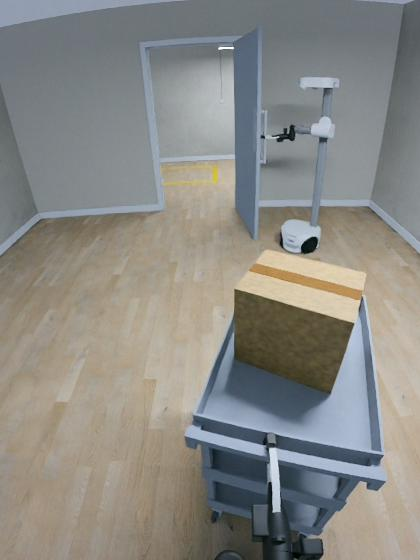

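move:
  blocking: false
  r1: {"base":{"translate_m":0.24,"strafe_m":-0.15},"pace":"slow"}

wait:
  seconds: 1
  cameras: ["r1_head_camera"]

wait:
  seconds: 5
  cameras: ["r1_head_camera"]

Scene clock: 1221.70 s.
move: r1 moving
r1.base_odometry: x=-4.556 y=-2.492 heading=+0.766
r1.turned_by_wheels: +0.000
r1.turned_by_imu: -0.001
r1.base_tilt: forward=-1.6 right=+1.2
r1.lidar_m: 0.41 3.75 2.71 2.56 2.51 1.79 1.70 1.79 2.25 2.12 0.48 0.40
r1.base_status: translate_m moving; strafe_m moving
r1.joint_positions: lift_m=+0.688 arm_m=+0.000 wrist_yaw_rad=-0.003 wrist_pitch_rad=+0.008 wrist_roll_rad=+1.569 gripper_m=-0.029
r1.joint_status: not commanded
r1.measured_speeds: translate_m=+0.047 strafe_m=-0.029 rotate_rad=+0.003 lift_m=+0.000 arm_m=+0.000 wrist_yaw_rad=+0.000 wrist_pitch_rad=+0.000 wrist_roll_rad=+0.000
r1.motor_effort: lift_m=+21(21) arm_m=+4(4) wheel_0=+8(9) wheel_1=-3(3) wheel_2=-8(11)
r1.servo_current: wrist_yaw_rad=59(59) wrist_pitch_rad=52(59) wrist_roll_rad=52(59) gripper_m=52(59)
r1.hand_pose: x=+0.4590 y=-0.0883 z=+0.8636 quat_wxyz=(+0.708, +0.707, +0.002, -0.004) (m; r1's base frame)
r1.wrist_depth_mm: - - - - 195 - - / - 387 392 - 201 - - / - 413 413 147 208 - - / - 442 442 - 216 - - / - 484 473 158 224 - - / - - 209 187 182 1756 - / - - 177 147 241 138 -
r2: as last shown
r2.turned_by_imu: +0.000
r2.lidar_m: 0.41 0.43 3.47 4.23 1.95 2.24 1.44 1.29 1.31 1.27 1.13 0.86
r2.servo_current: wrist_yaw_rad=72(91) wrist_pitch_rad=39(46) wrist_roll_rad=39(52) gripper_m=104(111)
r2.wrist_depth_mm: - - 230 161 249 258 267 / - - 231 234 249 259 270 / - - 233 164 251 262 272 / - - 234 165 252 264 273 / - - 235 167 255 263 273 / - - 233 167 178 266 276 / - - 236 - 258 262 279
pictures: none

Scene clock: 1222.70 s.
earlier move: r1 moving
r1.base_odometry: x=-4.466 y=-2.473 heading=+0.766
r1.turned_by_wheels: +0.000
r1.turned_by_imu: +0.000
r1.base_tilt: forward=-1.6 right=+1.3
r1.lidar_m: 0.42 3.84 2.75 2.62 2.61 1.87 1.78 1.83 2.18 2.06 2.17 0.37
r1.base_status: translate_m moving; strafe_m moving
r1.joint_positions: lift_m=+0.688 arm_m=+0.000 wrist_yaw_rad=-0.003 wrist_pitch_rad=+0.008 wrist_roll_rad=+1.569 gripper_m=-0.029
r1.joint_status: not commanded
r1.measured_speeds: translate_m=+0.084 strafe_m=-0.054 rotate_rad=+0.006 lift_m=+0.000 arm_m=+0.000 wrist_yaw_rad=+0.000 wrist_pitch_rad=+0.000 wrist_roll_rad=+0.000
r1.motor_effort: lift_m=+20(21) arm_m=+4(4) wheel_0=+7(10) wheel_1=-2(4) wheel_2=-5(11)
r1.servo_current: wrist_yaw_rad=39(65) wrist_pitch_rad=59(59) wrist_roll_rad=46(65) gripper_m=59(59)
r1.hand_pose: x=+0.4590 y=-0.0882 z=+0.8636 quat_wxyz=(+0.708, +0.707, +0.002, -0.004) (m; r1's base frame)
r1.wrist_depth_mm: - - - - 190 - - / - 384 387 - 198 - - / - 410 413 - 206 - - / - 442 445 - 214 - - / - 484 488 156 223 - - / - - 508 172 181 1756 - / - - 176 127 241 138 1308
r2.base_odometry: x=-2.695 y=+0.155 heading=-2.611
r2.turned_by_wheels: +0.000
r2.turned_by_imu: +0.000
r2.base_tilt: forward=-0.6 right=+0.1
r2.lidar_m: 0.41 0.44 3.45 4.27 1.86 2.24 1.44 1.28 1.30 1.26 1.13 0.87
r2.base_status: not commanded
r2.joint_positions: lift_m=+0.900 arm_m=+0.000 wrist_yaw_rad=+0.656 wrist_pitch_rad=+0.001 wrist_roll_rad=+0.000 gripper_m=-0.029
r2.joint_status: not commanded
r2.measured_speeds: all 0
r2.motor_effort: lift_m=+20(20) arm_m=-3(4) wheel_0=-12(13) wheel_1=-9(9) wheel_2=+11(11)
r2.servo_current: wrist_yaw_rad=91(91) wrist_pitch_rad=39(46) wrist_roll_rad=46(59) gripper_m=98(111)
r2.hand_pose: x=+0.4528 y=+0.1066 z=+1.0777 quat_wxyz=(+0.947, +0.000, +0.000, +0.322) (m; r2's base frame)
r2.wrist_depth_mm: - - 231 161 249 259 270 / - - 232 234 250 260 268 / - - 233 164 250 262 271 / - - 234 165 252 264 272 / - - 236 166 255 265 274 / - - 233 167 178 267 276 / - - 236 - 258 263 278
wait: 1.00 s; no rest
pictures: r1_head_camera
Images, in order (width x height): r1_head_camera 420x560.

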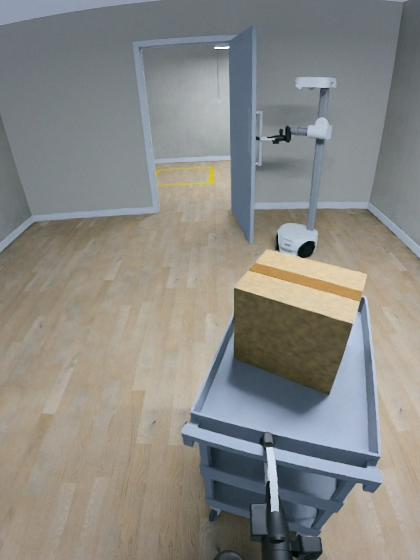

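Scene clock: 1225.20 s.
earlier move: r1 done
r1.base_odometry: x=-4.293 y=-2.437 heading=+0.766
r1.turned_by_wheels: +0.000
r1.turned_by_imu: +0.000
r1.base_tilt: forward=-1.6 right=+1.3
r1.lidar_m: 0.41 3.95 2.88 2.70 2.80 2.03 1.94 2.05 2.07 1.97 2.03 0.38
r1.base_status: done
r1.joint_positions: lift_m=+0.688 arm_m=+0.000 wrist_yaw_rad=+0.001 wrist_pitch_rad=+0.009 wrist_roll_rad=+1.569 gripper_m=-0.029
r1.joint_status: not commanded
r1.measured_speeds: all 0
r1.motor_effort: lift_m=+20(21) arm_m=+4(4) wheel_0=+7(10) wheel_1=-3(6) wheel_2=-2(11)
r1.servo_current: wrist_yaw_rad=52(72) wrist_pitch_rad=59(59) wrist_roll_rad=33(65) gripper_m=52(65)
r1.hand_pose: x=+0.4593 y=-0.0872 z=+0.8636 quat_wxyz=(+0.708, +0.707, +0.003, -0.003) (m; r1's base frame)
r1.wrist_depth_mm: - 397 394 123 181 181 - / - 379 382 130 190 - - / - 413 413 - 198 - - / - 455 452 - 208 - - / - 508 496 151 221 - - / - - - - 181 1661 - / - - 176 127 246 138 1255
r2.base_odometry: x=-2.695 y=+0.155 heading=-2.611
r2.turned_by_wheels: +0.000
r2.turned_by_imu: +0.000
r2.base_tilt: forward=-0.6 right=+0.1
r2.lidar_m: 0.39 0.43 3.48 4.25 1.70 2.27 1.43 1.27 1.29 1.26 1.13 0.83
r2.base_status: not commanded
r2.joint_positions: lift_m=+0.900 arm_m=+0.000 wrist_yaw_rad=+0.656 wrist_pitch_rad=+0.001 wrist_roll_rad=+0.000 gripper_m=-0.029
r2.joint_status: not commanded
r2.measured_speeds: all 0
r2.motor_effort: lift_m=+20(20) arm_m=-3(4) wheel_0=-12(13) wheel_1=-9(9) wheel_2=+11(11)
r2.servo_current: wrist_yaw_rad=85(91) wrist_pitch_rad=39(46) wrist_roll_rad=33(65) gripper_m=104(111)
r2.hand_pose: x=+0.4528 y=+0.1066 z=+1.0777 quat_wxyz=(+0.947, +0.000, +0.000, +0.322) (m; r2's base frame)
r2.wrist_depth_mm: - - 230 161 249 258 268 / - - 231 235 250 259 267 / - - 233 164 251 260 268 / - - 233 165 252 263 272 / - - 236 167 255 264 273 / - - 233 167 178 267 277 / - - 236 - 258 263 278
wait: 2.50 of 5 s (r1 has come to rest)
pictures: r1_head_camera
Images, in order (width x height): r1_head_camera 420x560.

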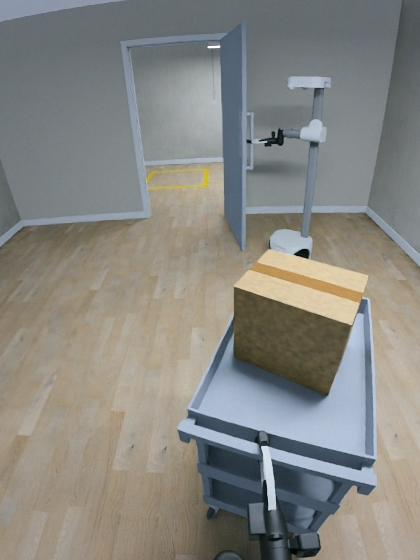

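move:
  blocking: false
  r1: {"base":{"rotate_rad":0.2},"pace":"slow","contact_limits":{"rotate_rad":0.3}}

wait:
  seconds: 3
  cameras: ["r1_head_camera"]

Scene clock: 1246.77 s.
move: r1 moving
r1.base_odometry: x=-4.293 y=-2.437 heading=+0.888
r1.turned_by_wheels: +0.122
r1.turned_by_imu: +0.122
r1.base_tilt: forward=-1.6 right=+1.3
r1.lidar_m: 0.43 3.57 2.79 2.69 2.52 1.98 1.94 2.12 1.99 2.00 0.40 0.38
r1.base_status: rotate_rad moving
r1.joint_positions: lift_m=+0.688 arm_m=+0.000 wrist_yaw_rad=-0.007 wrist_pitch_rad=+0.009 wrist_roll_rad=+1.569 gripper_m=-0.029
r1.joint_status: not commanded
r1.measured_speeds: translate_m=+0.002 strafe_m=-0.003 rotate_rad=+0.419 lift_m=+0.000 arm_m=+0.000 wrist_yaw_rad=-0.022 wrist_pitch_rad=+0.000 wrist_roll_rad=+0.000
r1.motor_effort: lift_m=+20(21) arm_m=-2(4) wheel_0=-13(13) wheel_1=-4(7) wheel_2=-8(9)
r1.servo_current: wrist_yaw_rad=59(59) wrist_pitch_rad=65(65) wrist_roll_rad=52(52) gripper_m=59(59)
r1.contact_limits: rotate_rad 0.3
r1.hand_pose: x=+0.4587 y=-0.0895 z=+0.8634 quat_wxyz=(+0.708, +0.707, +0.001, -0.006) (m; r1's base frame)
r1.wrist_depth_mm: - 357 355 120 177 178 - / - 384 389 127 187 - - / - 418 424 - 198 - - / - 466 462 - 208 - - / - - 517 - 223 1661 - / - - 196 - 180 1618 - / - - 179 144 254 1464 1205
r2: as last shown
r2.lidar_m: 0.41 0.44 3.48 4.27 1.71 2.26 1.44 1.30 1.31 1.25 1.13 0.83
r2.servo_current: wrist_yaw_rad=85(91) wrist_pitch_rad=39(46) wrist_roll_rad=52(52) gripper_m=104(104)
r2.wrist_depth_mm: - - 230 162 248 257 268 / - - 231 235 249 258 268 / - - 233 164 251 260 270 / - - 233 165 251 262 272 / - - 235 166 256 263 276 / - - 233 167 178 267 276 / - - 236 - 259 262 278
pictures: none

Scene clock: 1247.47 s.
earlier move: r1 done
r1.base_odometry: x=-4.293 y=-2.437 heading=+0.966
r1.turned_by_wheels: +0.078
r1.turned_by_imu: +0.078
r1.base_tilt: forward=-1.6 right=+1.3
r1.lidar_m: 0.44 3.35 2.74 2.70 2.36 1.95 1.93 2.20 2.01 1.96 0.37 0.35
r1.base_status: done
r1.joint_positions: lift_m=+0.688 arm_m=+0.000 wrist_yaw_rad=-0.003 wrist_pitch_rad=+0.009 wrist_roll_rad=+1.569 gripper_m=-0.029
r1.joint_status: not commanded
r1.measured_speeds: all 0
r1.motor_effort: lift_m=+21(21) arm_m=-4(4) wheel_0=-3(16) wheel_1=-2(7) wheel_2=-1(9)
r1.servo_current: wrist_yaw_rad=59(72) wrist_pitch_rad=59(65) wrist_roll_rad=52(59) gripper_m=52(59)
r1.contact_limits: rotate_rad 0.3
r1.hand_pose: x=+0.4591 y=-0.0882 z=+0.8634 quat_wxyz=(+0.708, +0.707, +0.002, -0.004) (m; r1's base frame)
r1.wrist_depth_mm: - 343 342 - 153 156 - / - 379 382 105 166 166 - / - 430 433 111 180 180 - / - 508 496 - 198 609 - / - - - - 218 1618 - / - - 206 - 182 1576 1281 / - - 177 144 277 139 1160
r2.base_odometry: x=-2.695 y=+0.155 heading=-2.611
r2.turned_by_wheels: +0.000
r2.turned_by_imu: +0.000
r2.base_tilt: forward=-0.6 right=+0.1
r2.lidar_m: 0.39 0.41 3.47 4.25 1.71 2.23 1.44 1.30 1.31 1.26 1.13 0.86
r2.base_status: not commanded
r2.joint_positions: lift_m=+0.900 arm_m=+0.000 wrist_yaw_rad=+0.656 wrist_pitch_rad=+0.001 wrist_roll_rad=+0.000 gripper_m=-0.029
r2.joint_status: not commanded
r2.measured_speeds: all 0
r2.motor_effort: lift_m=+20(20) arm_m=-3(4) wheel_0=-12(13) wheel_1=-9(9) wheel_2=+10(11)
r2.servo_current: wrist_yaw_rad=78(98) wrist_pitch_rad=39(46) wrist_roll_rad=39(65) gripper_m=104(104)
r2.hand_pose: x=+0.4528 y=+0.1066 z=+1.0777 quat_wxyz=(+0.947, +0.000, +0.000, +0.322) (m; r2's base frame)
r2.wrist_depth_mm: - - 230 162 249 258 270 / - - 231 235 250 259 270 / - - 232 164 251 260 271 / - - 233 164 252 264 272 / - - 235 166 256 264 274 / - - 233 167 178 266 276 / - - 236 - 258 263 277
wait: 0.70 of 3 s (r1 has come to rest)
pictures: r1_head_camera
Images, in order (width x height): r1_head_camera 420x560.

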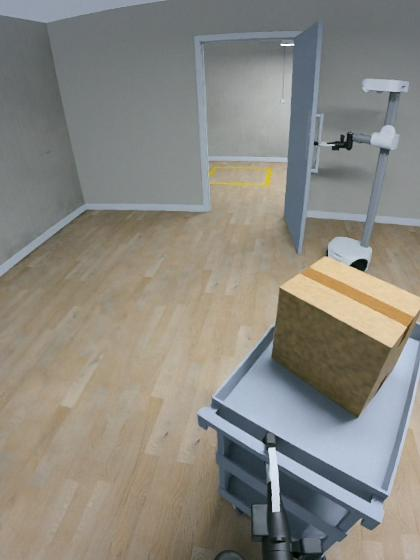

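move:
  blocking: false
  r1: {"base":{"strafe_m":0.5},"pace":"slow"}

wait:
  seconds: 2.5
  cameras: ["r1_head_camera"]

wait:
  seconds: 5
  cameras: ["r1_head_camera"]

Scene clock: 1303.73 s.
move: r1 moving
r1.base_odometry: x=-4.305 y=-2.428 heading=+0.965
r1.turned_by_wheels: -0.001
r1.turned_by_imu: -0.002
r1.base_tilt: forward=-1.6 right=+1.3
r1.lidar_m: 0.45 3.34 2.73 2.68 2.36 1.94 1.93 2.16 2.03 2.00 0.38 0.35
r1.base_status: strafe_m moving
r1.joint_positions: lift_m=+0.688 arm_m=+0.000 wrist_yaw_rad=-0.006 wrist_pitch_rad=+0.009 wrist_roll_rad=+1.569 gripper_m=-0.029
r1.joint_status: not commanded
r1.measured_speeds: translate_m=+0.000 strafe_m=+0.056 rotate_rad=+0.000 lift_m=+0.000 arm_m=+0.000 wrist_yaw_rad=-0.022 wrist_pitch_rad=+0.000 wrist_roll_rad=+0.000
r1.motor_effort: lift_m=+21(21) arm_m=-4(4) wheel_0=-16(16) wheel_1=+3(5) wheel_2=+1(1)
r1.servo_current: wrist_yaw_rad=52(78) wrist_pitch_rad=59(65) wrist_roll_rad=52(65) gripper_m=52(59)
r1.hand_pose: x=+0.4588 y=-0.0891 z=+0.8634 quat_wxyz=(+0.708, +0.707, +0.001, -0.005) (m; r1's base frame)
r1.wrist_depth_mm: - 343 345 101 155 158 - / - 382 384 108 169 170 - / - 433 433 - 184 - - / - 504 492 - 201 - - / - - - - 220 1618 - / - - 196 164 180 1618 1281 / - - - 142 279 141 1138
r2: as last shown
r2.base_tilt: forward=-0.6 right=+0.0
r2.lidar_m: 0.39 0.42 3.48 4.26 1.71 2.23 1.44 1.30 1.29 1.27 1.12 0.85
r2.servo_current: wrist_yaw_rad=85(91) wrist_pitch_rad=46(46) wrist_roll_rad=46(52) gripper_m=98(111)
r2.wrist_depth_mm: - - 230 162 248 258 267 / - - 231 235 250 259 268 / - - 232 164 251 262 271 / - - 233 165 252 263 273 / - - 235 167 254 265 274 / - - 232 167 178 266 276 / - - 236 - 257 263 277
pictures: none

Scene clock: 1306.23 s.
earlier move: r1 moving
r1.base_odometry: x=-4.504 y=-2.290 heading=+0.965
r1.turned_by_wheels: +0.001
r1.turned_by_imu: +0.000
r1.base_tilt: forward=-1.6 right=+1.3
r1.lidar_m: 0.46 3.03 2.45 2.45 2.29 1.88 1.87 2.13 2.27 2.23 0.29 0.31
r1.base_status: strafe_m moving
r1.joint_positions: lift_m=+0.688 arm_m=+0.000 wrist_yaw_rad=-0.007 wrist_pitch_rad=+0.009 wrist_roll_rad=+1.569 gripper_m=-0.029
r1.joint_status: not commanded
r1.measured_speeds: translate_m=+0.000 strafe_m=+0.100 rotate_rad=-0.002 lift_m=+0.000 arm_m=+0.000 wrist_yaw_rad=+0.000 wrist_pitch_rad=+0.000 wrist_roll_rad=+0.000
r1.motor_effort: lift_m=+20(21) arm_m=-4(4) wheel_0=-8(17) wheel_1=+4(6) wheel_2=+1(2)
r1.servo_current: wrist_yaw_rad=65(78) wrist_pitch_rad=59(65) wrist_roll_rad=65(65) gripper_m=59(59)
r1.hand_pose: x=+0.4587 y=-0.0893 z=+0.8634 quat_wxyz=(+0.708, +0.707, +0.001, -0.006) (m; r1's base frame)
r1.wrist_depth_mm: - 340 342 - - 118 - / - 399 402 - - 131 - / - - 492 - - 150 - / - - - - - 190 - / - - - - 213 1618 1281 / - - 199 116 178 1499 1160 / - - 177 133 - 143 1138
r2.base_odometry: x=-2.695 y=+0.155 heading=-2.611
r2.turned_by_wheels: +0.000
r2.turned_by_imu: +0.000
r2.base_tilt: forward=-0.6 right=+0.1
r2.lidar_m: 0.41 0.42 3.48 2.23 1.83 2.23 1.44 1.28 1.30 1.26 1.14 0.84
r2.base_status: not commanded
r2.joint_positions: lift_m=+0.900 arm_m=+0.000 wrist_yaw_rad=+0.656 wrist_pitch_rad=+0.001 wrist_roll_rad=+0.000 gripper_m=-0.029
r2.joint_status: not commanded
r2.measured_speeds: all 0
r2.motor_effort: lift_m=+20(20) arm_m=-3(4) wheel_0=-12(13) wheel_1=-9(9) wheel_2=+11(11)
r2.servo_current: wrist_yaw_rad=85(98) wrist_pitch_rad=33(46) wrist_roll_rad=39(59) gripper_m=104(111)
r2.hand_pose: x=+0.4528 y=+0.1066 z=+1.0777 quat_wxyz=(+0.947, +0.000, +0.000, +0.322) (m; r2's base frame)
r2.wrist_depth_mm: - - 230 162 249 258 268 / - - 230 235 250 259 268 / - - 232 164 251 259 270 / - - 234 165 250 263 272 / - - 235 167 254 264 273 / - - 232 167 178 266 277 / - - 236 - 257 262 277
wait: 2.50 s; no rest
pictures: r1_head_camera
Images, in order (width x height): r1_head_camera 420x560.

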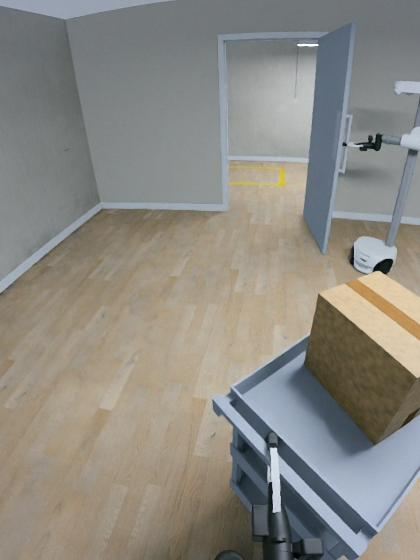

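Scene clock: 1309.40 s.
earlier move: r1 done
r1.base_odometry: x=-4.704 y=-2.152 heading=+0.965
r1.turned_by_wheels: -0.001
r1.turned_by_imu: -0.001
r1.base_tilt: forward=-1.6 right=+1.3
r1.lidar_m: 0.49 2.76 2.24 2.22 2.27 1.85 1.83 2.07 2.49 2.48 0.29 0.32
r1.base_status: done
r1.joint_positions: lift_m=+0.688 arm_m=+0.000 wrist_yaw_rad=-0.016 wrist_pitch_rad=+0.009 wrist_roll_rad=+1.569 gripper_m=-0.029
r1.joint_status: not commanded
r1.measured_speeds: all 0
r1.motor_effort: lift_m=+20(21) arm_m=-2(4) wheel_0=-8(17) wheel_1=-2(6) wheel_2=-4(5)
r1.servo_current: wrist_yaw_rad=104(111) wrist_pitch_rad=59(65) wrist_roll_rad=46(72) gripper_m=52(59)
r1.hand_pose: x=+0.4578 y=-0.0921 z=+0.8634 quat_wxyz=(+0.708, +0.707, -0.003, -0.009) (m; r1's base frame)
r1.wrist_depth_mm: - - - - - - - / - - - - - - - / - - - - - - - / - - - - - - - / - - - - - - 410 / - - 181 - - 1430 1098 / - - - 120 - 1397 1229
r2.base_odometry: x=-2.695 y=+0.155 heading=-2.611
r2.turned_by_wheels: +0.000
r2.turned_by_imu: +0.000
r2.base_tilt: forward=-0.6 right=+0.1
r2.lidar_m: 0.40 0.42 3.46 2.16 1.94 2.23 1.45 1.30 1.31 1.25 1.14 0.85
r2.base_status: not commanded
r2.joint_positions: lift_m=+0.900 arm_m=+0.000 wrist_yaw_rad=+0.656 wrist_pitch_rad=+0.001 wrist_roll_rad=+0.000 gripper_m=-0.029
r2.joint_status: not commanded
r2.measured_speeds: all 0
r2.motor_effort: lift_m=+20(20) arm_m=-3(4) wheel_0=-13(13) wheel_1=-9(9) wheel_2=+11(11)
r2.servo_current: wrist_yaw_rad=72(98) wrist_pitch_rad=46(52) wrist_roll_rad=33(65) gripper_m=98(111)
r2.hand_pose: x=+0.4528 y=+0.1066 z=+1.0777 quat_wxyz=(+0.947, +0.000, +0.000, +0.322) (m; r2's base frame)
r2.wrist_depth_mm: - - 231 162 249 258 268 / - - 231 234 250 259 270 / - - 233 164 251 262 270 / - - 234 165 252 263 272 / - - 235 166 254 263 274 / - - 233 167 178 267 277 / - - 236 - 258 262 278
wait: 3.17 of 5 s (r1 has come to rest)
pictures: r1_head_camera
Images, in order (width x height): r1_head_camera 420x560.

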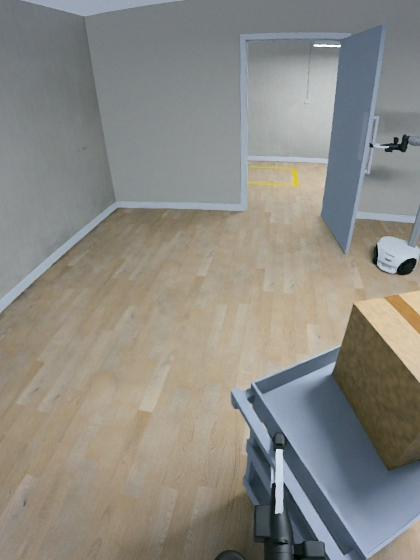

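move:
  blocking: false
  r1: {"base":{"translate_m":-0.4},"pace":"slow","contact_limits":{"translate_m":0.3}}

wait:
  seconds: 6
  cameras: ["r1_head_camera"]

Scene clock: 1344.07 s.
move: r1 moving
r1.base_odometry: x=-4.711 y=-2.162 heading=+0.964
r1.turned_by_wheels: -0.001
r1.turned_by_imu: -0.001
r1.base_tilt: forward=-1.6 right=+1.3
r1.lidar_m: 0.49 2.76 2.25 2.22 2.25 1.85 1.84 2.06 2.47 2.47 0.27 0.34
r1.base_status: translate_m moving
r1.joint_positions: lift_m=+0.688 arm_m=+0.000 wrist_yaw_rad=-0.016 wrist_pitch_rad=+0.009 wrist_roll_rad=+1.569 gripper_m=-0.029
r1.joint_status: not commanded
r1.measured_speeds: translate_m=-0.048 strafe_m=+0.000 rotate_rad=+0.002 lift_m=+0.000 arm_m=+0.000 wrist_yaw_rad=+0.000 wrist_pitch_rad=+0.000 wrist_roll_rad=+0.000
r1.motor_effort: lift_m=+20(20) arm_m=+1(4) wheel_0=-12(14) wheel_1=-6(10) wheel_2=+3(5)
r1.servo_current: wrist_yaw_rad=98(111) wrist_pitch_rad=59(59) wrist_roll_rad=72(72) gripper_m=52(59)
r1.contact_limits: translate_m 0.3
r1.hand_pose: x=+0.4578 y=-0.0921 z=+0.8634 quat_wxyz=(+0.708, +0.707, -0.003, -0.009) (m; r1's base frame)
r1.wrist_depth_mm: - - - - - - - / - - - - - - - / - - - - - - - / - - - - - - - / - - - - - - 407 / - - 181 - - 1430 1118 / - - - 117 - 1430 1182
r2: as last shown
r2.lidar_m: 0.41 0.42 3.48 2.15 1.97 2.22 1.44 1.29 1.31 1.25 1.12 0.88
r2.motor_effort: lift_m=+20(20) arm_m=-3(4) wheel_0=-12(13) wheel_1=-9(9) wheel_2=+10(11)
r2.servo_current: wrist_yaw_rad=91(91) wrist_pitch_rad=39(46) wrist_roll_rad=39(52) gripper_m=104(104)
r2.wrist_depth_mm: - - 231 161 249 258 267 / - - 231 234 250 259 268 / - - 233 164 251 260 272 / - - 233 165 251 263 272 / - - 235 167 255 266 273 / - - 233 167 178 266 276 / - - 236 - 258 262 278
pictures: none

Scene clock: 1348.83 s.
earlier move: r1 done
r1.base_odometry: x=-4.932 y=-2.481 heading=+0.965
r1.turned_by_wheels: +0.001
r1.turned_by_imu: +0.002
r1.base_tilt: forward=-1.6 right=+1.3
r1.lidar_m: 0.44 2.81 2.30 2.28 1.79 1.48 1.44 1.63 2.41 2.39 0.36 0.36
r1.base_status: done
r1.joint_positions: lift_m=+0.688 arm_m=+0.000 wrist_yaw_rad=+0.003 wrist_pitch_rad=+0.009 wrist_roll_rad=+1.569 gripper_m=-0.029
r1.joint_status: not commanded
r1.measured_speeds: all 0
r1.motor_effort: lift_m=+20(21) arm_m=-4(4) wheel_0=+0(14) wheel_1=-3(10) wheel_2=+4(10)
r1.servo_current: wrist_yaw_rad=52(111) wrist_pitch_rad=65(65) wrist_roll_rad=59(72) gripper_m=52(65)
r1.contact_limits: translate_m 0.3
r1.hand_pose: x=+0.4595 y=-0.0866 z=+0.8634 quat_wxyz=(+0.708, +0.707, +0.004, -0.002) (m; r1's base frame)
r1.wrist_depth_mm: - 342 342 - 150 150 - / - 377 382 102 163 163 - / - 430 430 110 178 178 - / - 512 500 121 196 597 - / - - - - 217 1576 - / - - - - 182 1618 1308 / - - 178 144 273 140 1138
r2.base_odometry: x=-2.695 y=+0.155 heading=-2.611
r2.turned_by_wheels: +0.000
r2.turned_by_imu: +0.001
r2.base_tilt: forward=-0.5 right=+0.1
r2.lidar_m: 0.39 0.43 3.48 2.33 2.33 2.27 1.43 1.29 1.31 1.26 1.13 0.88
r2.base_status: not commanded
r2.joint_positions: lift_m=+0.900 arm_m=+0.000 wrist_yaw_rad=+0.656 wrist_pitch_rad=+0.001 wrist_roll_rad=+0.000 gripper_m=-0.029
r2.joint_status: not commanded
r2.measured_speeds: all 0
r2.motor_effort: lift_m=+20(20) arm_m=-3(4) wheel_0=-13(13) wheel_1=-9(9) wheel_2=+10(11)
r2.servo_current: wrist_yaw_rad=98(98) wrist_pitch_rad=39(46) wrist_roll_rad=59(65) gripper_m=98(104)
r2.hand_pose: x=+0.4528 y=+0.1066 z=+1.0777 quat_wxyz=(+0.947, +0.000, +0.000, +0.322) (m; r2's base frame)
r2.wrist_depth_mm: - - 230 161 249 258 268 / - - 230 236 250 259 268 / - - 232 164 251 260 272 / - - 234 165 251 263 273 / - - 236 166 255 265 274 / - - 233 167 178 266 274 / - - 236 - 258 263 277
wait: 4.77 of 6 s (r1 has come to rest)
pictures: r1_head_camera
Images, in order (width x height): r1_head_camera 420x560.

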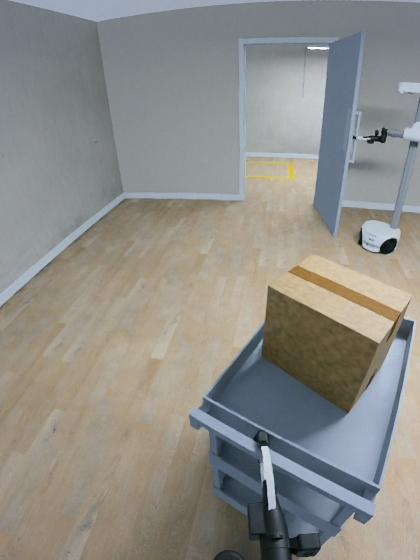

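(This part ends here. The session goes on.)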